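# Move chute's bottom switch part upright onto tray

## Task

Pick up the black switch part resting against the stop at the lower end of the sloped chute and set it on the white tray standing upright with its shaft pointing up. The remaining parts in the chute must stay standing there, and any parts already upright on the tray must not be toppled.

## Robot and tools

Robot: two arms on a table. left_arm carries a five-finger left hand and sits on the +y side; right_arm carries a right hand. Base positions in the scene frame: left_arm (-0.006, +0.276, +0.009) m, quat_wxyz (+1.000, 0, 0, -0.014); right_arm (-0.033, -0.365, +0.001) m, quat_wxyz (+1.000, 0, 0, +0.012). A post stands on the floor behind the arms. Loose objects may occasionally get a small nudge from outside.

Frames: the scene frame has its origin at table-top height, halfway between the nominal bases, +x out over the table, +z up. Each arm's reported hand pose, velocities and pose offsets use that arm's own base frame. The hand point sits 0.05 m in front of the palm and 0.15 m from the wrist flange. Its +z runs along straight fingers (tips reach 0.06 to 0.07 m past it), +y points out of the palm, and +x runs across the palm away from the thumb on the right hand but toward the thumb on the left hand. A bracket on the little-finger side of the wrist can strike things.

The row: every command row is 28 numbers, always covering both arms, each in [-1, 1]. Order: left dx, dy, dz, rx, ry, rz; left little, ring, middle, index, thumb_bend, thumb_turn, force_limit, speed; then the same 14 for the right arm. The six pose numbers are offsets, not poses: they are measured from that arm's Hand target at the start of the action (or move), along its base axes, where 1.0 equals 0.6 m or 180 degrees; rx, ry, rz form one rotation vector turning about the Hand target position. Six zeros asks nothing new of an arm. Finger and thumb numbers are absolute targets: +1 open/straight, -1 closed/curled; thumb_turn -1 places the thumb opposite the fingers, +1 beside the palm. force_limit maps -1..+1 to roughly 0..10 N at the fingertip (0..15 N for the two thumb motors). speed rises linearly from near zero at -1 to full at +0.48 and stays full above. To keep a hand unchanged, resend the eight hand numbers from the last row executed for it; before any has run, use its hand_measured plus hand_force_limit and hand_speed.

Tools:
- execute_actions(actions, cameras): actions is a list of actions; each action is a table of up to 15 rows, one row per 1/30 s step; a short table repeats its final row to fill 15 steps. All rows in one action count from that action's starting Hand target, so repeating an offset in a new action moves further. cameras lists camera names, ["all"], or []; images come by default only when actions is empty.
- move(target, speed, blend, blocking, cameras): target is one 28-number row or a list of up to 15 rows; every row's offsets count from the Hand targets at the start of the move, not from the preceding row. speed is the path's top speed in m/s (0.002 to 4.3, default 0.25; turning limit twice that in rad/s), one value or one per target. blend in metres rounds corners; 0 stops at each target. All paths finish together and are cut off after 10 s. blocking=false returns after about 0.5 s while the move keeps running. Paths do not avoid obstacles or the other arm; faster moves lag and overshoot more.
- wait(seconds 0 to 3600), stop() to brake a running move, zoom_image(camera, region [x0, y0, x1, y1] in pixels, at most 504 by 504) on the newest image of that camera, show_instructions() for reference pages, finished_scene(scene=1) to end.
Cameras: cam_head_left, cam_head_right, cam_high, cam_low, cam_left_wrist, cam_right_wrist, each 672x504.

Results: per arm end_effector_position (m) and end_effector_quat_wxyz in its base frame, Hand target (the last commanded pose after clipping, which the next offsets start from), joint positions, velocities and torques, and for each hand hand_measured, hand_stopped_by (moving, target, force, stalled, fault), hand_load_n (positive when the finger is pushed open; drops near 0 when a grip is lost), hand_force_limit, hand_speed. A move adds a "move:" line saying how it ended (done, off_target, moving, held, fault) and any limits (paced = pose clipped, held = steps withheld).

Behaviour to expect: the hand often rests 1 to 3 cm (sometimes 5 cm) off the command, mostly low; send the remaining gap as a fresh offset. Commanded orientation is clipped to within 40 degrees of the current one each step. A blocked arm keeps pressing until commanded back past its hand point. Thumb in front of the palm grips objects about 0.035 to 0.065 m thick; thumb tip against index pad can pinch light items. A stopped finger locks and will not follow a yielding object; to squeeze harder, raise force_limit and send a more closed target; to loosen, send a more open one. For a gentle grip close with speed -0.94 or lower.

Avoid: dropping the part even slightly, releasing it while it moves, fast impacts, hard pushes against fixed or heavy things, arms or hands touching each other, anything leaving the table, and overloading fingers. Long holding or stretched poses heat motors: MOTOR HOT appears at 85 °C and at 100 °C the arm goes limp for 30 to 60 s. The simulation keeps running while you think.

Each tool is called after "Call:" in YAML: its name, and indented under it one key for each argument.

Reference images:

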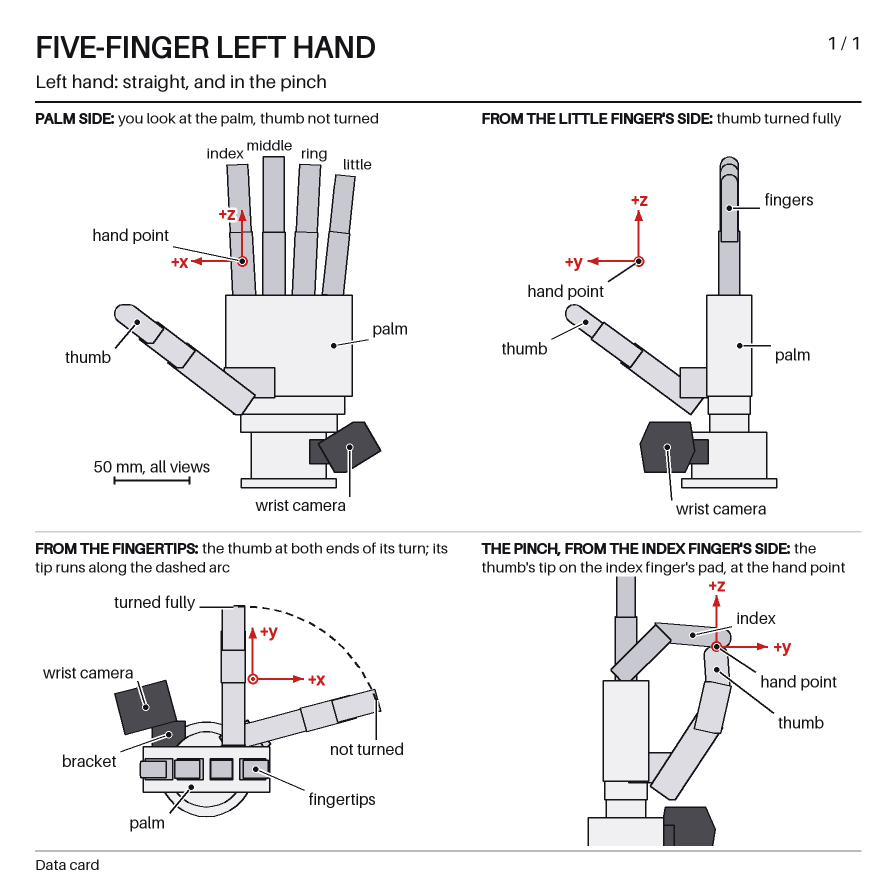

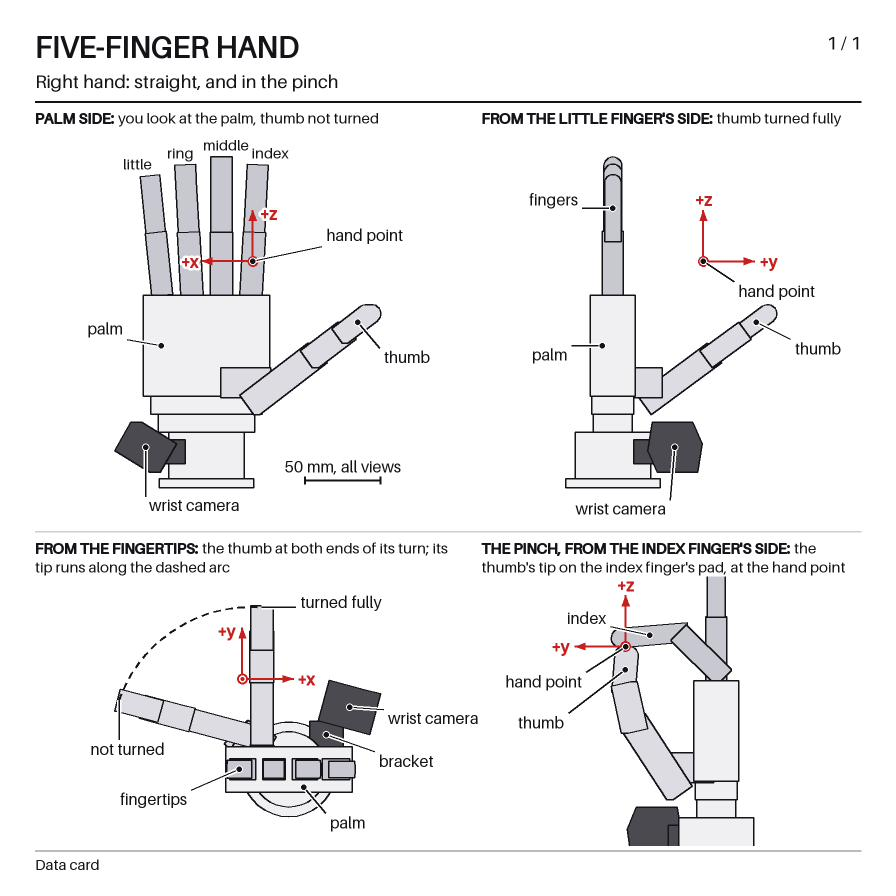

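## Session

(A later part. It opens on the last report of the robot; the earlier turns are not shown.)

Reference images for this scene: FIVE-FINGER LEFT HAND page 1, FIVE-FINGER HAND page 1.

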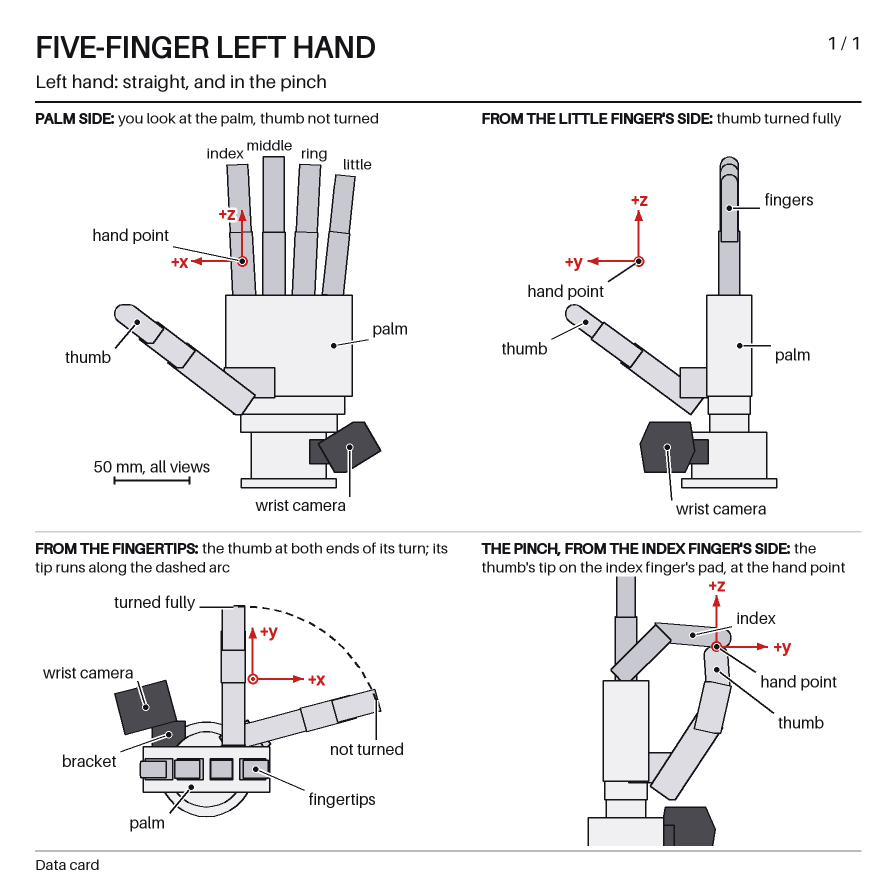

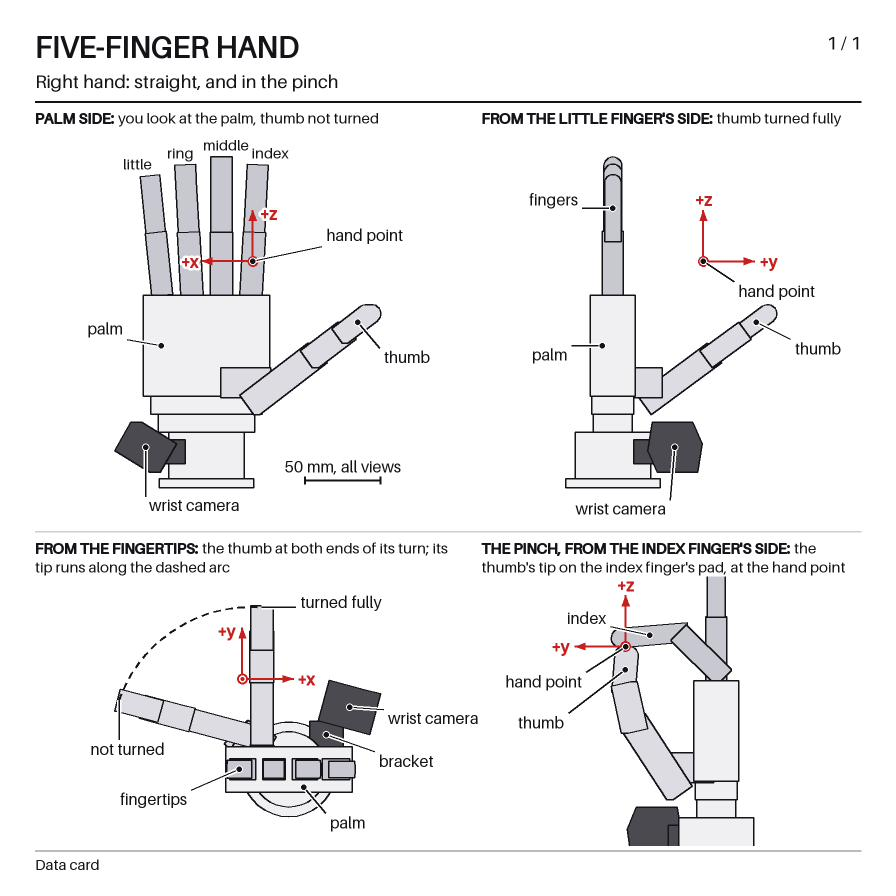

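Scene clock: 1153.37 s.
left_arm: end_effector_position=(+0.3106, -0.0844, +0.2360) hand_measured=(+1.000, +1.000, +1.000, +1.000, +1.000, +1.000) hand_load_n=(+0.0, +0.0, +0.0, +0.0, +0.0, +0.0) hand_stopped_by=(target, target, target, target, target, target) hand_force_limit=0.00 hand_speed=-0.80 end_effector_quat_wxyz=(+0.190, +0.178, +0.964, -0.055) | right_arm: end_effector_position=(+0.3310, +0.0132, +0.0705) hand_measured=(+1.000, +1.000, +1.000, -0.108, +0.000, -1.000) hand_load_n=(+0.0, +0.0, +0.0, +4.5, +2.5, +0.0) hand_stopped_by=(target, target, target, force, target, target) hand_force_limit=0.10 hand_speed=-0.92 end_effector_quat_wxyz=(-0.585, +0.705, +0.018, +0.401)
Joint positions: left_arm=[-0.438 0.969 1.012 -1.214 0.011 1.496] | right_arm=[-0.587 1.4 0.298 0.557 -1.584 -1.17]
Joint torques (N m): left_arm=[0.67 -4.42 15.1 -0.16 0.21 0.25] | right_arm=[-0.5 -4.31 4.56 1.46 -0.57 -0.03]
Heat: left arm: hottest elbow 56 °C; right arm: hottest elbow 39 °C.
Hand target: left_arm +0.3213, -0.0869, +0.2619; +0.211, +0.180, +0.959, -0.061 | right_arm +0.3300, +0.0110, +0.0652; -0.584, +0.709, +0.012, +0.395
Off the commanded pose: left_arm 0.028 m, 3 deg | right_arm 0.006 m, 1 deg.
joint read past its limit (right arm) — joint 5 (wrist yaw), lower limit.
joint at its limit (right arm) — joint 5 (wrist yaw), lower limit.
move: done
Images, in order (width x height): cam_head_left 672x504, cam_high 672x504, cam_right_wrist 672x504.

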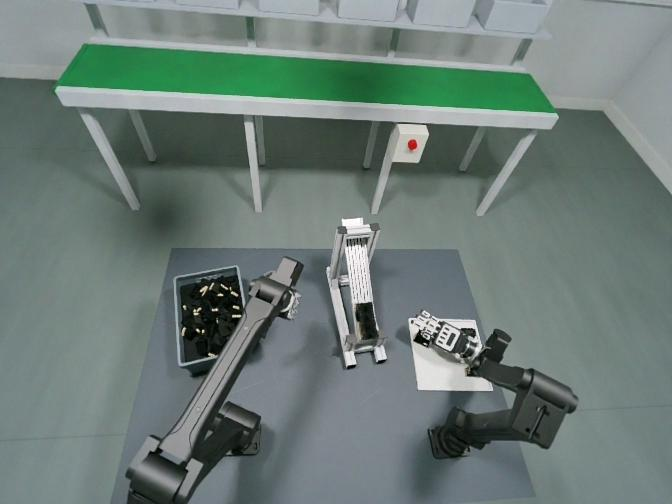

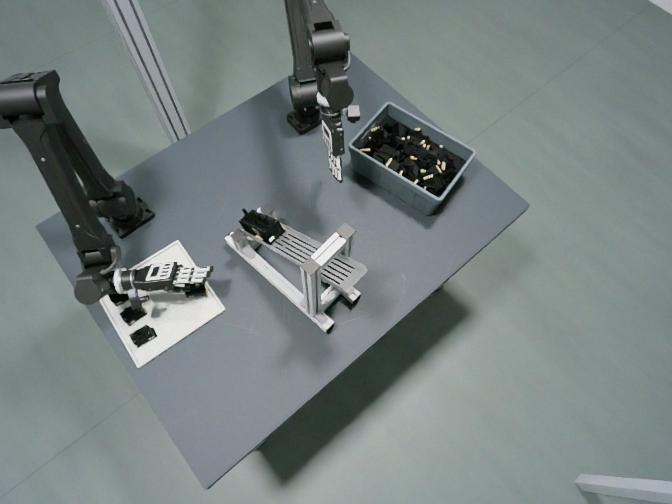

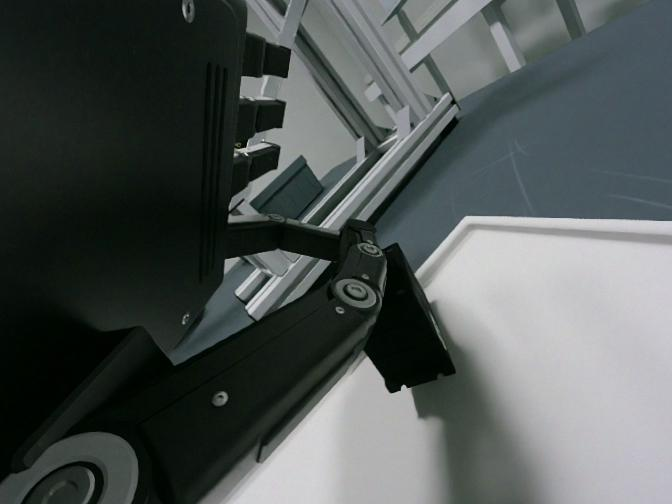

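Call:
move:
  target:
    - [0,0,0,0,0,0,1,1,1,1,1,1,0,-0.8,0.0,0.0,0.05,0,0,0,1,1,1,-0.5,0.0,-1,0.1,-0.92]
  speed: 0.05
  cameras: ["cam_right_wrist","cam_high","cam_head_left"]

Call:
zoom_image:
  camera: "cam_right_wrist"
  region: [340, 210, 560, 430]

Call:
zoom_image:
  camera: "cam_high"
  region: [170, 250, 230, 310]

Scene clock: 1168.03 s.
left_arm: end_effector_position=(+0.3106, -0.0844, +0.2360) hand_measured=(+1.000, +1.000, +1.000, +1.000, +1.000, +1.000) hand_load_n=(+0.0, +0.0, +0.0, +0.0, +0.0, +0.0) hand_stopped_by=(target, target, target, target, target, target) hand_force_limit=0.00 hand_speed=-0.80 end_effector_quat_wxyz=(+0.190, +0.178, +0.964, -0.055) | right_arm: end_effector_position=(+0.3279, +0.0151, +0.0922) hand_measured=(+1.000, +1.000, +1.000, -0.108, +0.000, -1.000) hand_load_n=(+0.0, +0.0, +0.0, +3.0, +2.0, +0.0) hand_stopped_by=(target, target, target, force, target, target) hand_force_limit=0.10 hand_speed=-0.92 end_effector_quat_wxyz=(-0.589, +0.705, +0.009, +0.394)
Joint positions: left_arm=[-0.438 0.969 1.012 -1.214 0.011 1.496] | right_arm=[-0.587 1.301 0.298 0.538 -1.582 -1.069]
Joint torques (N m): left_arm=[0.56 -4.25 15.06 -0.2 0.21 0.25] | right_arm=[-0.5 -6.01 5.82 1.31 -0.56 0.01]
Heat: left arm: hottest elbow 56 °C; right arm: hottest elbow 39 °C.
Hand target: left_arm +0.3213, -0.0869, +0.2619; +0.211, +0.180, +0.959, -0.061 | right_arm +0.3300, +0.0110, +0.0953; -0.585, +0.709, +0.013, +0.395
Off the commanded pose: left_arm 0.028 m, 3 deg | right_arm 0.006 m, 1 deg.
joint read past its limit (right arm) — joint 5 (wrist yaw), lower limit.
joint sent to its limit (right arm) — joint 5 (wrist yaw), lower limit. The joint targets still meet the commanded pose.
move: done
Images, in order (width x height): cam_head_left 672x504, cam_high 672x504, cam_right_wrist 672x504.

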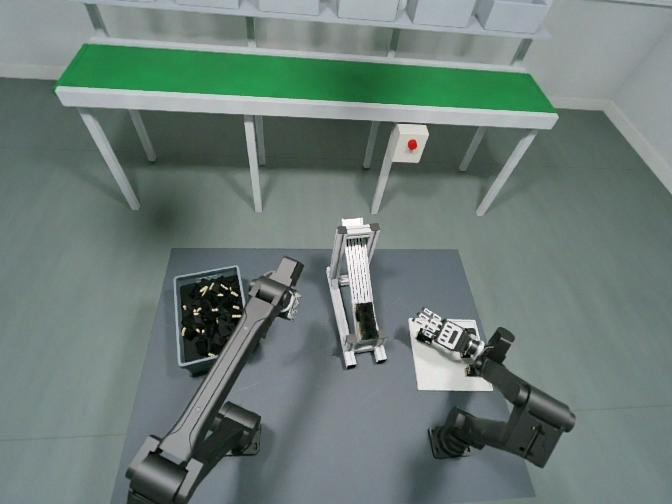

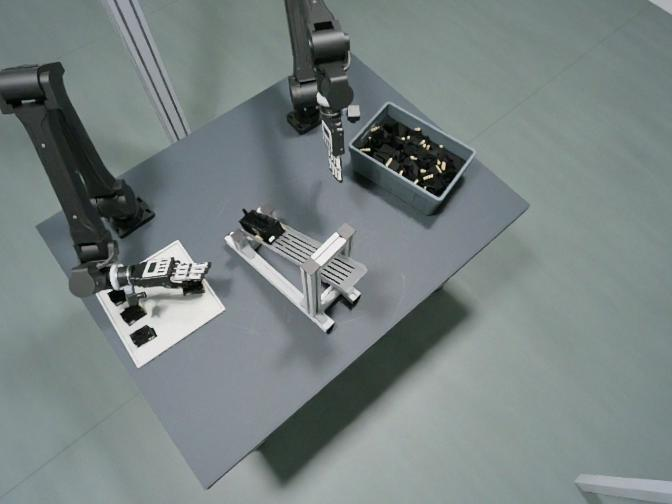

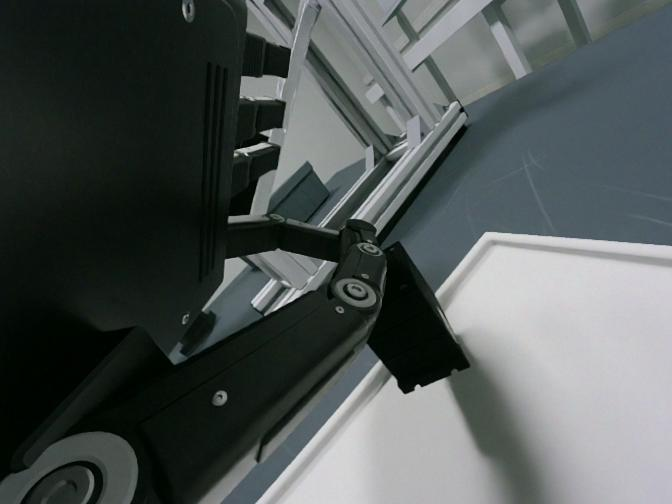

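Scaled by 2.291 from the camera's image (finer frame: 960x720).

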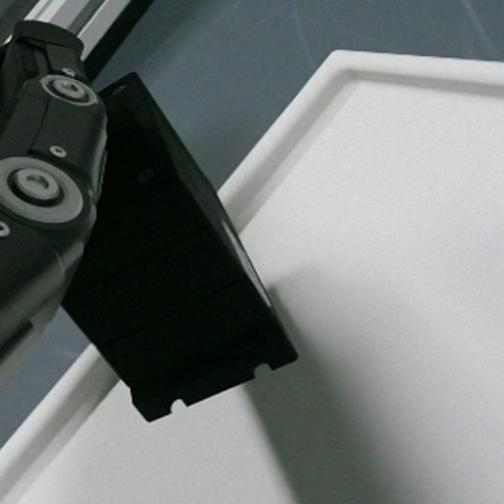

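Scaled by 8.400 from the camera's image (finer frame: 960x720).

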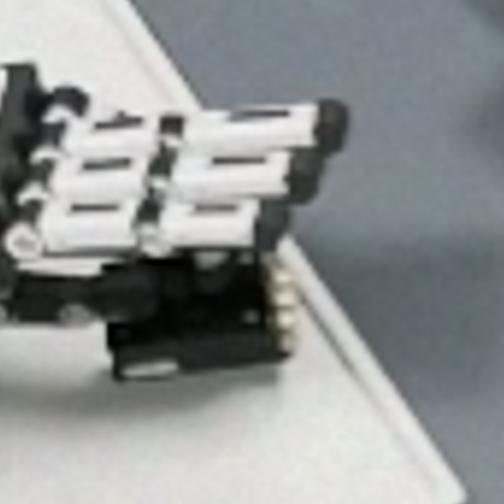

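Call:
move:
  target:
    - [0,0,0,0,0,0,1,1,1,1,1,1,0,-0.8,0.0,0.0,0.0,-0.030,-0.0467,0,1,1,1,-0.5,0.0,-1,0.1,-0.92]
  speed: 0.08
  cameras: ["cam_right_wrist","cam_high","cam_head_left"]

Call:
zoom_image:
  camera: "cam_right_wrist"
  region: [340, 210, 560, 430]

Call:
zoom_image:
  camera: "cam_high"
  region: [170, 250, 230, 310]

Scene clock: 1248.07 s.
left_arm: end_effector_position=(+0.3106, -0.0844, +0.2360) hand_measured=(+1.000, +1.000, +1.000, +1.000, +1.000, +1.000) hand_load_n=(+0.0, +0.0, +0.5, +0.5, +0.0, +0.5) hand_stopped_by=(target, target, target, target, target, target) hand_force_limit=0.00 hand_speed=-0.80 end_effector_quat_wxyz=(+0.190, +0.178, +0.964, -0.055) | right_arm: end_effector_position=(+0.3290, +0.0145, +0.0922) hand_measured=(+1.000, +1.000, +1.000, -0.108, +0.000, -1.000) hand_load_n=(+0.0, +0.0, +0.0, +3.0, +2.0, +0.0) hand_stopped_by=(target, target, target, force, target, target) hand_force_limit=0.10 hand_speed=-0.92 end_effector_quat_wxyz=(-0.558, +0.703, +0.062, +0.437)
Joint positions: left_arm=[-0.438 0.969 1.012 -1.214 0.011 1.496] | right_arm=[-0.587 1.295 0.268 0.607 -1.582 -1.172]
Joint torques (N m): left_arm=[0.67 -4.31 15.09 -0.21 0.23 0.25] | right_arm=[-0.62 -5.89 5.03 1.89 -0.53 -0.11]
Heat: left arm: hottest elbow 56 °C; right arm: hottest elbow 39 °C.
Hand target: left_arm +0.3213, -0.0869, +0.2619; +0.211, +0.180, +0.959, -0.061 | right_arm +0.3299, +0.0111, +0.0952; -0.548, +0.705, +0.074, +0.444
Off the commanded pose: left_arm 0.028 m, 3 deg | right_arm 0.005 m, 2 deg.
joint read past its limit (right arm) — joint 5 (wrist yaw), lower limit.
joint sent to its limit (right arm) — joint 5 (wrist yaw), lower limit. The joint targets still meet the commanded pose.
move: done
Images, in order (width x height): cam_head_left 672x504, cam_high 672x504, cam_right_wrist 672x504.

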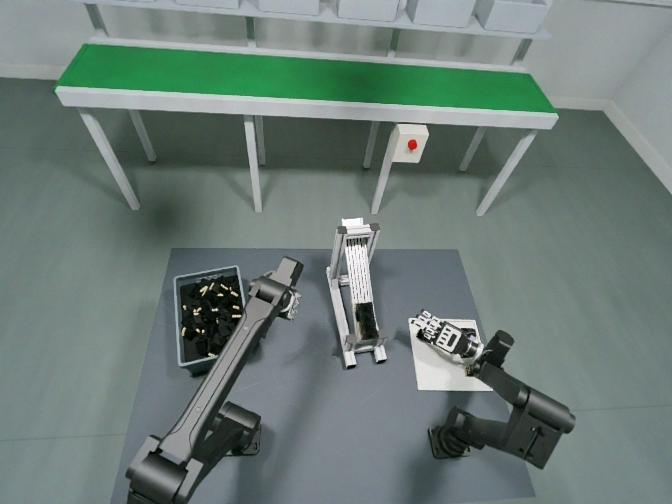

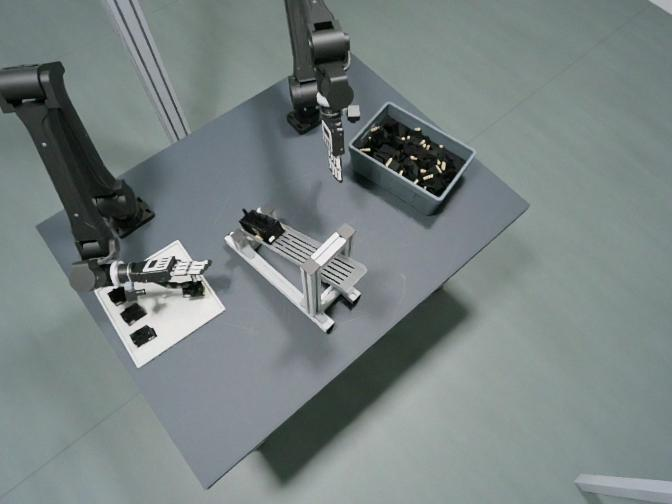

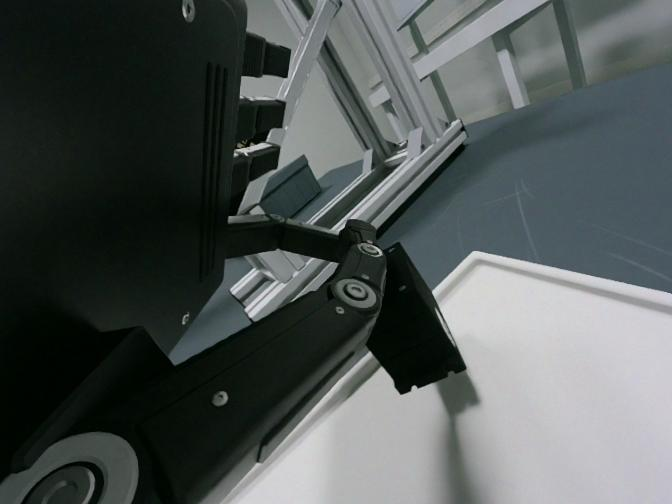

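Scaled by 2.291 from the camera's image (finer frame: 960x720).

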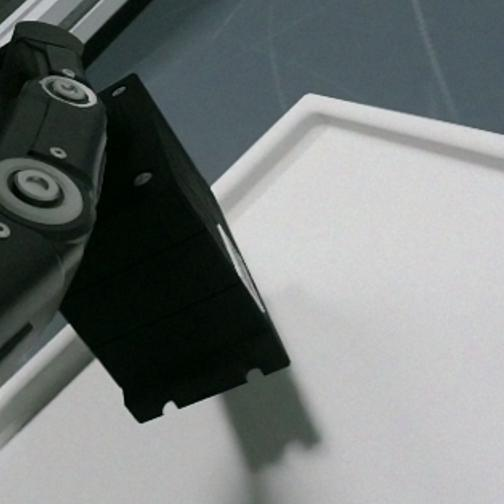

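Scaled by 8.400 from the camera's image (finer frame: 960x720).

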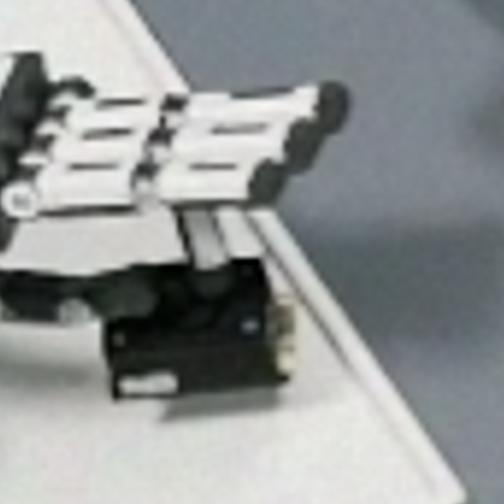

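Call:
move:
  target:
    - [0,0,0,0,0,0,1,1,1,1,1,1,0,-0.8,0.0,0.0,-0.02,-0.0136,-0.0214,0,1,1,1,-0.5,0.0,-1,0.1,-0.92]
  speed: 0.05
  cameras: ["cam_right_wrist","cam_high"]

Call:
zoom_image:
  camera: "cam_right_wrist"
  region: [340, 210, 560, 430]

Call:
zoom_image:
  camera: "cam_high"
  region: [170, 250, 230, 310]

Scene clock: 1271.20 s.
left_arm: end_effector_position=(+0.3106, -0.0844, +0.2360) hand_measured=(+1.000, +1.000, +1.000, +1.000, +1.000, +1.000) hand_load_n=(+0.0, +0.0, +0.0, +0.0, +0.0, -0.5) hand_stopped_by=(target, target, target, target, target, target) hand_force_limit=0.00 hand_speed=-0.80 end_effector_quat_wxyz=(+0.190, +0.178, +0.964, -0.055) | right_arm: end_effector_position=(+0.3295, +0.0142, +0.0844) hand_measured=(+1.000, +1.000, +1.000, -0.108, +0.000, -1.000) hand_load_n=(+0.0, +0.0, +0.0, +3.5, +2.0, +0.0) hand_stopped_by=(target, target, target, force, target, target) hand_force_limit=0.10 hand_speed=-0.92 end_effector_quat_wxyz=(-0.536, +0.699, +0.096, +0.464)
Joint positions: left_arm=[-0.438 0.969 1.012 -1.214 0.011 1.496] | right_arm=[-0.587 1.329 0.246 0.657 -1.582 -1.276]
Joint torques (N m): left_arm=[0.73 -4.25 15.06 -0.2 0.21 0.26] | right_arm=[-0.62 -4.42 4.7 1.76 -0.52 -0.07]
Heat: left arm: hottest elbow 57 °C; right arm: hottest elbow 39 °C.
Hand target: left_arm +0.3213, -0.0869, +0.2619; +0.211, +0.180, +0.959, -0.061 | right_arm +0.3299, +0.0111, +0.0833; -0.530, +0.701, +0.102, +0.466
Off the commanded pose: left_arm 0.028 m, 3 deg | right_arm 0.003 m, 1 deg.
joint read past its limit (right arm) — joint 5 (wrist yaw), lower limit.
joint sent to its limit (right arm) — joint 5 (wrist yaw), lower limit. The joint targets still meet the commanded pose.
move: done
Images, in order (width x height): cam_high 672x504, cam_right_wrist 672x504.

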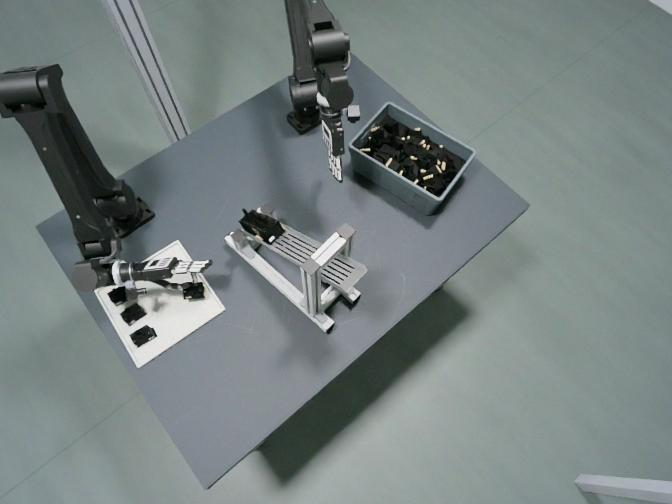

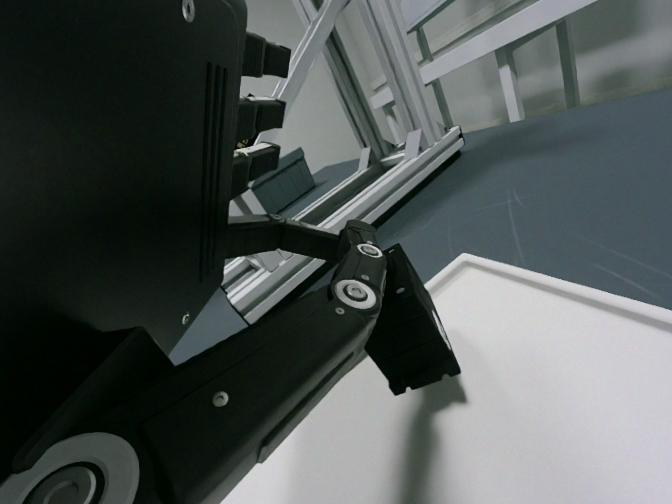

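Scaled by 2.291 from the camera's image (finer frame: 960x720).

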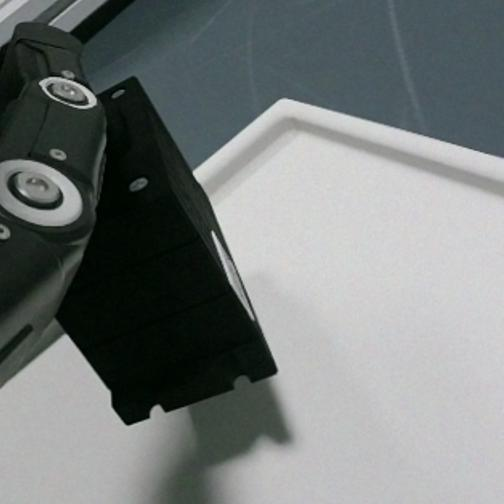

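Scaled by 8.400 from the camera's image (finer frame: 960x720).

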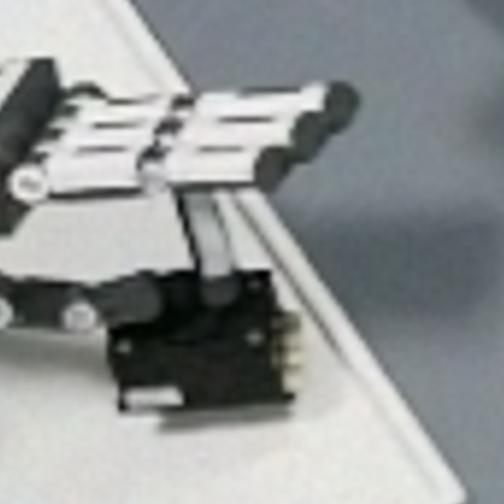

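Call:
move:
  target:
    - [0,0,0,0,0,0,1,1,1,1,1,1,0,-0.8,0.0,0.0,-0.0115,0,0,0,1,1,1,-0.5,0.0,-1,0.1,-0.92]
  speed: 0.02
  cameras: ["cam_right_wrist","cam_high"]

Call:
zoom_image:
  camera: "cam_right_wrist"
  region: [340, 210, 560, 430]

Call:
zoom_image:
  camera: "cam_high"
  region: [170, 250, 230, 310]

Scene clock: 1286.10 s.
left_arm: end_effector_position=(+0.3106, -0.0844, +0.2360) hand_measured=(+1.000, +1.000, +1.000, +1.000, +1.000, +1.000) hand_load_n=(+0.0, +0.0, +0.0, +0.0, +0.0, +0.0) hand_stopped_by=(target, target, target, target, target, target) hand_force_limit=0.00 hand_speed=-0.80 end_effector_quat_wxyz=(+0.190, +0.178, +0.964, -0.055) | right_arm: end_effector_position=(+0.3299, +0.0140, +0.0776) hand_measured=(+1.000, +1.000, +1.000, -0.108, +0.000, -1.000) hand_load_n=(+0.0, +0.0, +0.0, +3.5, +2.0, +0.0) hand_stopped_by=(target, target, target, force, target, target) hand_force_limit=0.10 hand_speed=-0.92 end_effector_quat_wxyz=(-0.536, +0.699, +0.097, +0.464)
Joint positions: left_arm=[-0.438 0.969 1.012 -1.214 0.011 1.496] | right_arm=[-0.587 1.36 0.246 0.657 -1.582 -1.308]
Joint torques (N m): left_arm=[0.44 -4.48 15.1 -0.2 0.22 0.24] | right_arm=[-0.67 -4.6 4.37 1.77 -0.56 -0.1]
Heat: left arm: hottest elbow 57 °C; right arm: hottest elbow 39 °C.
Hand target: left_arm +0.3213, -0.0869, +0.2619; +0.211, +0.180, +0.959, -0.061 | right_arm +0.3299, +0.0111, +0.0764; -0.530, +0.701, +0.102, +0.466
Off the commanded pose: left_arm 0.028 m, 3 deg | right_arm 0.003 m, 1 deg.
joint read past its limit (right arm) — joint 5 (wrist yaw), lower limit.
joint sent to its limit (right arm) — joint 5 (wrist yaw), lower limit. The joint targets still meet the commanded pose.
move: done
Images, in order (width x height): cam_high 672x504, cam_right_wrist 672x504.

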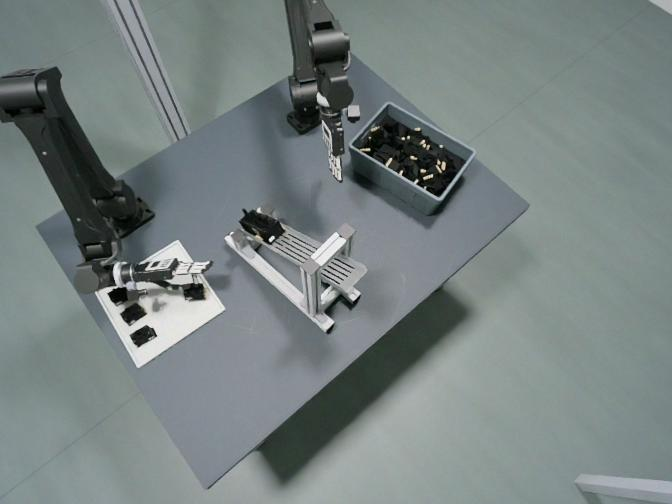

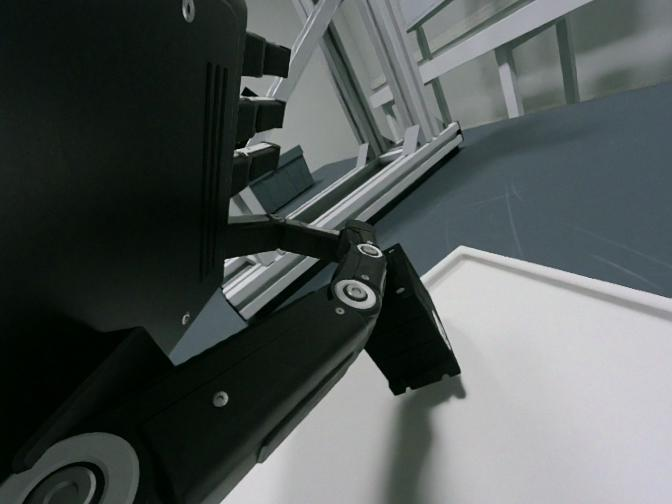

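Scaled by 2.291 from the camera's image (finer frame: 960x720).

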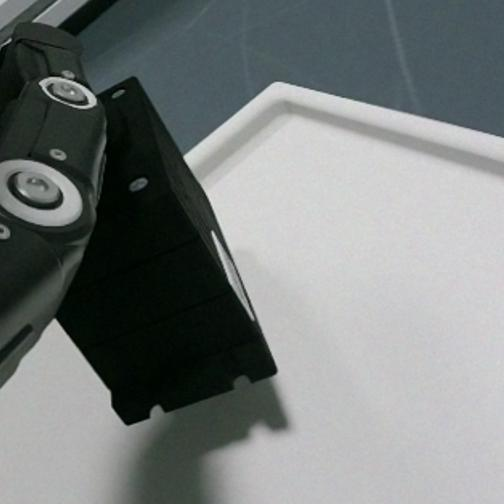

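Scaled by 8.400 from the camera's image (finer frame: 960x720).

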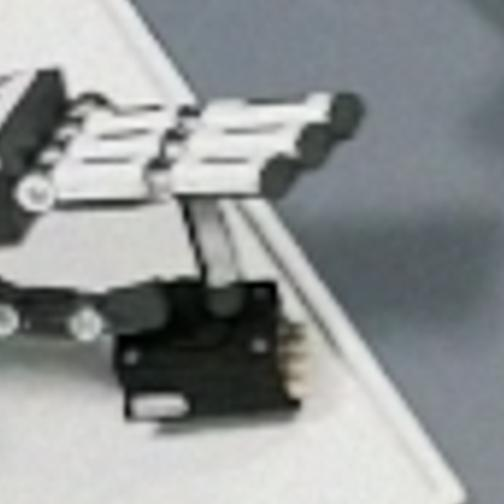

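Call:
move:
  target:
    - [0,0,0,0,0,0,1,1,1,1,1,1,0,-0.8,0.0,0.0,-0.005,0,0,0,1,1,1,-0.5,0.0,-1,0.1,-0.92]
  speed: 0.02
  cameras: ["cam_right_wrist","cam_high"]

Call:
zoom_image:
  camera: "cam_right_wrist"
  region: [340, 210, 560, 430]

Call:
zoom_image:
  camera: "cam_high"
  region: [170, 250, 230, 310]

Scene clock: 1295.80 s.
left_arm: end_effector_position=(+0.3106, -0.0844, +0.2360) hand_measured=(+1.000, +1.000, +1.000, +1.000, +1.000, +1.000) hand_load_n=(+0.0, +0.0, +0.0, +0.0, +0.0, +0.0) hand_stopped_by=(target, target, target, target, target, target) hand_force_limit=0.00 hand_speed=-0.80 end_effector_quat_wxyz=(+0.190, +0.178, +0.964, -0.055) | right_arm: end_effector_position=(+0.3301, +0.0138, +0.0749) hand_measured=(+1.000, +1.000, +1.000, -0.108, +0.000, -1.000) hand_load_n=(+0.0, +0.0, +0.0, +3.5, +2.0, +0.0) hand_stopped_by=(target, target, target, force, target, target) hand_force_limit=0.10 hand_speed=-0.92 end_effector_quat_wxyz=(-0.535, +0.699, +0.097, +0.465)
Joint positions: left_arm=[-0.438 0.969 1.012 -1.214 0.011 1.496] | right_arm=[-0.587 1.373 0.246 0.657 -1.582 -1.322]
Joint torques (N m): left_arm=[0.5 -4.31 15.09 -0.18 0.21 0.26] | right_arm=[-0.32 -4.78 4.3 1.61 -0.58 -0.09]
Heat: left arm: hottest elbow 57 °C; right arm: hottest elbow 39 °C.
Hand target: left_arm +0.3213, -0.0869, +0.2619; +0.211, +0.180, +0.959, -0.061 | right_arm +0.3299, +0.0111, +0.0733; -0.530, +0.701, +0.102, +0.466
Off the commanded pose: left_arm 0.028 m, 3 deg | right_arm 0.003 m, 1 deg.
joint read past its limit (right arm) — joint 5 (wrist yaw), lower limit.
joint sent to its limit (right arm) — joint 5 (wrist yaw), lower limit. The joint targets still meet the commanded pose.
move: done
Images, in order (width x height): cam_high 672x504, cam_right_wrist 672x504.

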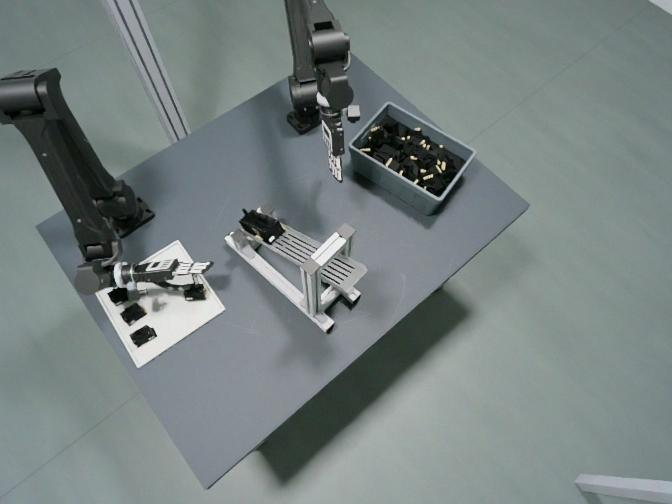

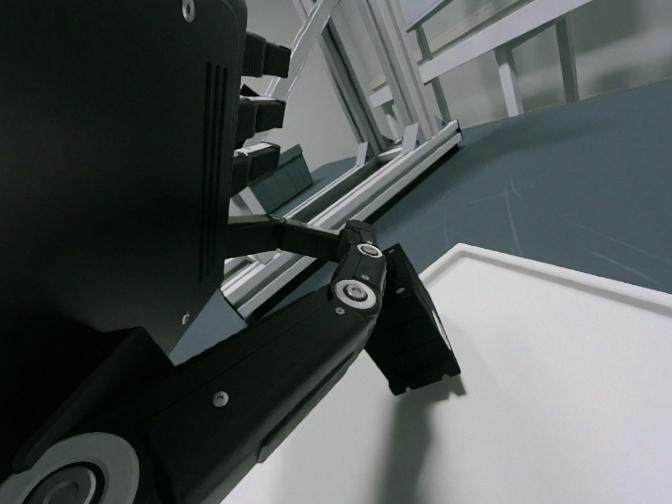

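Scaled by 2.291 from the camera's image (finer frame: 960x720).

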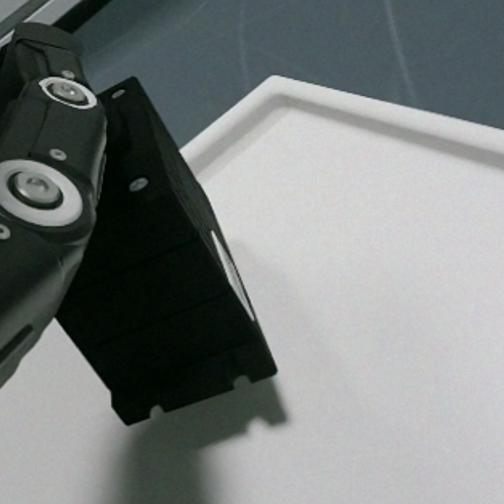

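Scaled by 8.400 from the camera's image (finer frame: 960x720).

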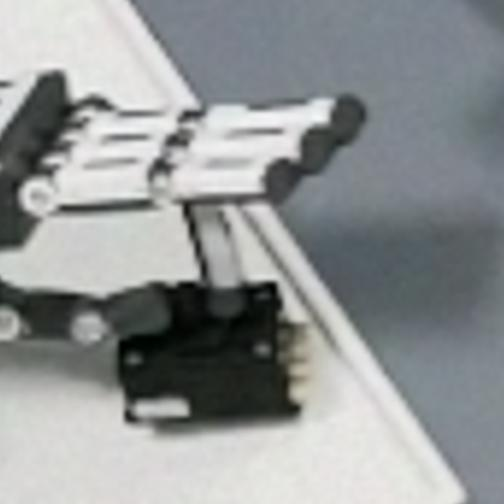

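Call:
move:
  target:
    - [0,0,0,0,0,0,1,1,1,1,1,1,0,-0.8,0.0,0.0,-0.005,0,0,0,1,1,1,-0.5,0.0,-1,0.1,-0.92]
  speed: 0.02
  cameras: ["cam_right_wrist","cam_high"]

Call:
zoom_image:
  camera: "cam_right_wrist"
  region: [340, 210, 560, 430]

Call:
zoom_image:
  camera: "cam_high"
  region: [170, 250, 230, 310]

Scene clock: 1305.10 s.
left_arm: end_effector_position=(+0.3106, -0.0844, +0.2360) hand_measured=(+1.000, +1.000, +1.000, +1.000, +1.000, +1.000) hand_load_n=(+0.0, +0.0, +0.0, +0.0, +0.0, +0.0) hand_stopped_by=(target, target, target, target, target, target) hand_force_limit=0.00 hand_speed=-0.80 end_effector_quat_wxyz=(+0.190, +0.178, +0.964, -0.055) | right_arm: end_effector_position=(+0.3302, +0.0138, +0.0719) hand_measured=(+1.000, +1.000, +1.000, -0.108, +0.000, -1.000) hand_load_n=(+0.0, +0.0, +0.0, +3.0, +1.5, +0.0) hand_stopped_by=(target, target, target, force, target, target) hand_force_limit=0.10 hand_speed=-0.92 end_effector_quat_wxyz=(-0.535, +0.699, +0.097, +0.465)
Joint positions: left_arm=[-0.438 0.969 1.012 -1.214 0.011 1.496] | right_arm=[-0.587 1.386 0.246 0.657 -1.582 -1.336]
Joint torques (N m): left_arm=[0.67 -4.25 15.06 -0.21 0.21 0.26] | right_arm=[-0.32 -5.13 4.19 1.78 -0.55 -0.14]
Heat: left arm: hottest elbow 57 °C; right arm: hottest elbow 39 °C.
Hand target: left_arm +0.3213, -0.0869, +0.2619; +0.211, +0.180, +0.959, -0.061 | right_arm +0.3299, +0.0111, +0.0704; -0.530, +0.701, +0.102, +0.466
Off the commanded pose: left_arm 0.028 m, 3 deg | right_arm 0.003 m, 1 deg.
joint read past its limit (right arm) — joint 5 (wrist yaw), lower limit.
joint sent to its limit (right arm) — joint 5 (wrist yaw), lower limit. The joint targets still meet the commanded pose.
move: done
Images, in order (width x height): cam_high 672x504, cam_right_wrist 672x504.

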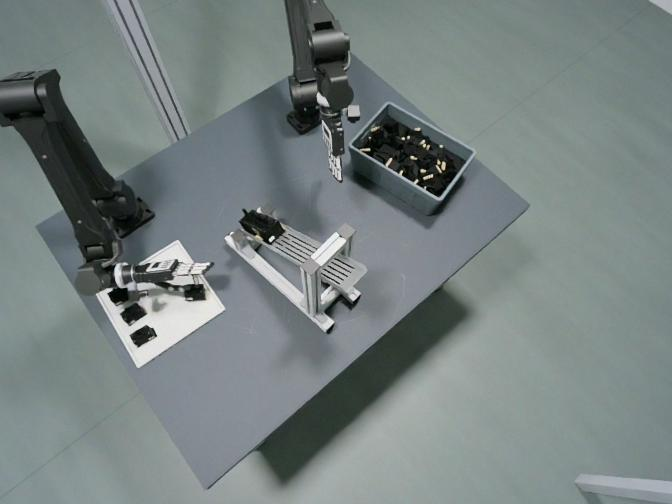

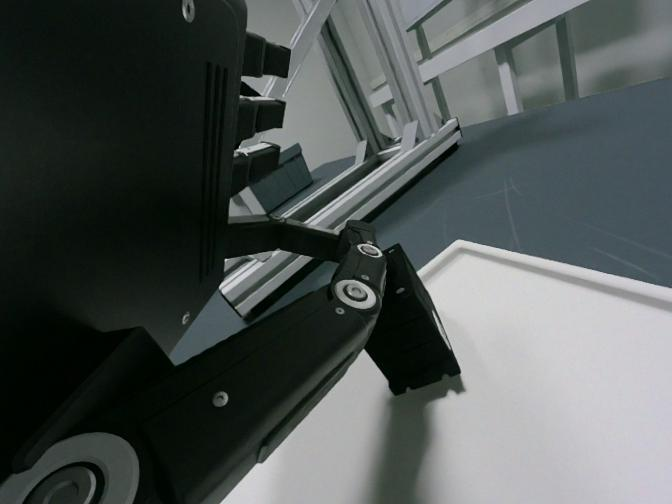

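Scaled by 2.291 from the camera's image (finer frame: 960x720).

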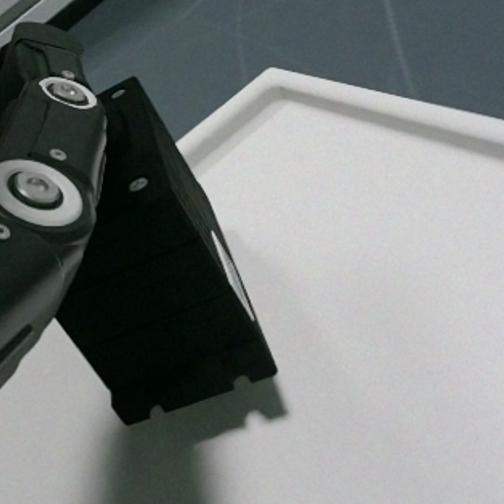

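Scaled by 8.400 from the camera's image (finer frame: 960x720).

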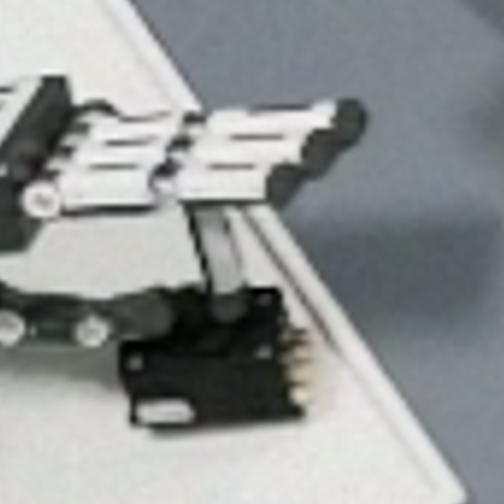

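Call:
move:
  target:
    - [0,0,0,0,0,0,1,1,1,1,1,1,0,-0.8,0.0,0.0,-0.004,0,0,0,1,1,1,-0.5,0.0,-1,0.1,-0.92]
  speed: 0.02
  cameras: ["cam_right_wrist","cam_high"]

Call:
zoom_image:
  camera: "cam_right_wrist"
  region: [340, 210, 560, 430]

Call:
zoom_image:
  camera: "cam_high"
  region: [170, 250, 230, 310]

Scene clock: 1313.07 s.
left_arm: end_effector_position=(+0.3106, -0.0844, +0.2360) hand_measured=(+1.000, +1.000, +1.000, +1.000, +1.000, +1.000) hand_load_n=(+0.0, +0.0, +0.0, +0.0, +0.0, +0.0) hand_stopped_by=(target, target, target, target, target, target) hand_force_limit=0.00 hand_speed=-0.80 end_effector_quat_wxyz=(+0.190, +0.178, +0.964, -0.055) | right_arm: end_effector_position=(+0.3302, +0.0138, +0.0696) hand_measured=(+1.000, +1.000, +1.000, -0.108, +0.000, -1.000) hand_load_n=(+0.0, -0.5, +0.0, +3.5, +1.5, +0.0) hand_stopped_by=(target, target, target, force, target, target) hand_force_limit=0.10 hand_speed=-0.92 end_effector_quat_wxyz=(-0.535, +0.698, +0.097, +0.465)
Joint positions: left_arm=[-0.438 0.969 1.012 -1.214 0.011 1.496] | right_arm=[-0.587 1.397 0.246 0.657 -1.582 -1.347]
Joint torques (N m): left_arm=[0.5 -4.37 15.06 -0.23 0.22 0.25] | right_arm=[-0.85 -5.13 4.19 1.69 -0.62 -0.14]
Heat: left arm: hottest elbow 57 °C; right arm: hottest elbow 39 °C.
Hand target: left_arm +0.3213, -0.0869, +0.2619; +0.211, +0.180, +0.959, -0.061 | right_arm +0.3299, +0.0111, +0.0680; -0.530, +0.701, +0.102, +0.466
Off the commanded pose: left_arm 0.028 m, 3 deg | right_arm 0.003 m, 1 deg.
joint read past its limit (right arm) — joint 5 (wrist yaw), lower limit.
joint sent to its limit (right arm) — joint 5 (wrist yaw), lower limit. The joint targets still meet the commanded pose.
move: done
Images, in order (width x height): cam_high 672x504, cam_right_wrist 672x504.

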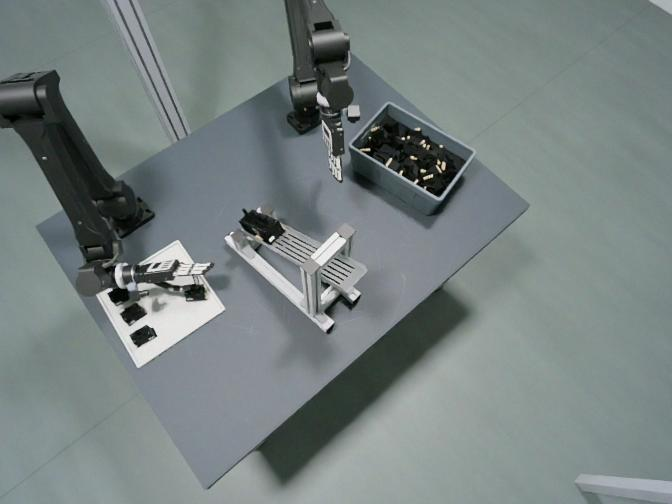

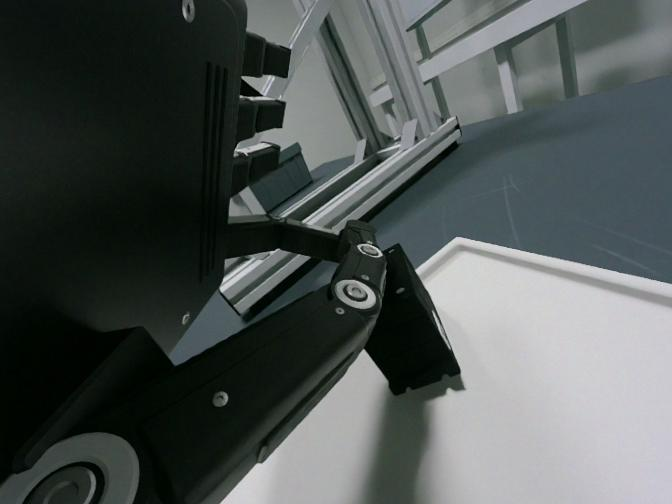

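Scaled by 2.291 from the camera's image (finer frame: 960x720).

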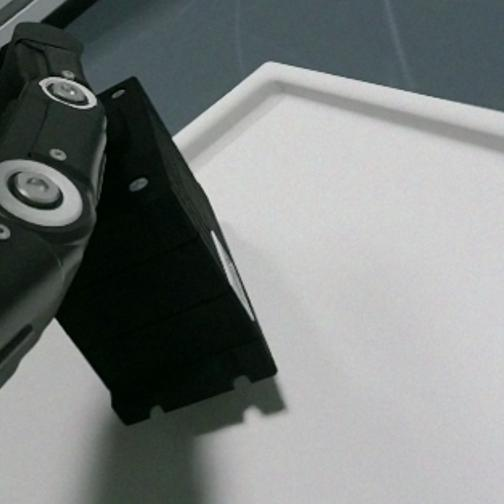

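Scaled by 8.400 from the camera's image (finer frame: 960x720).

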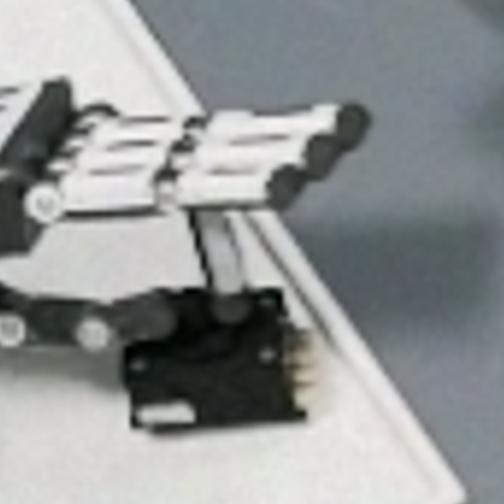

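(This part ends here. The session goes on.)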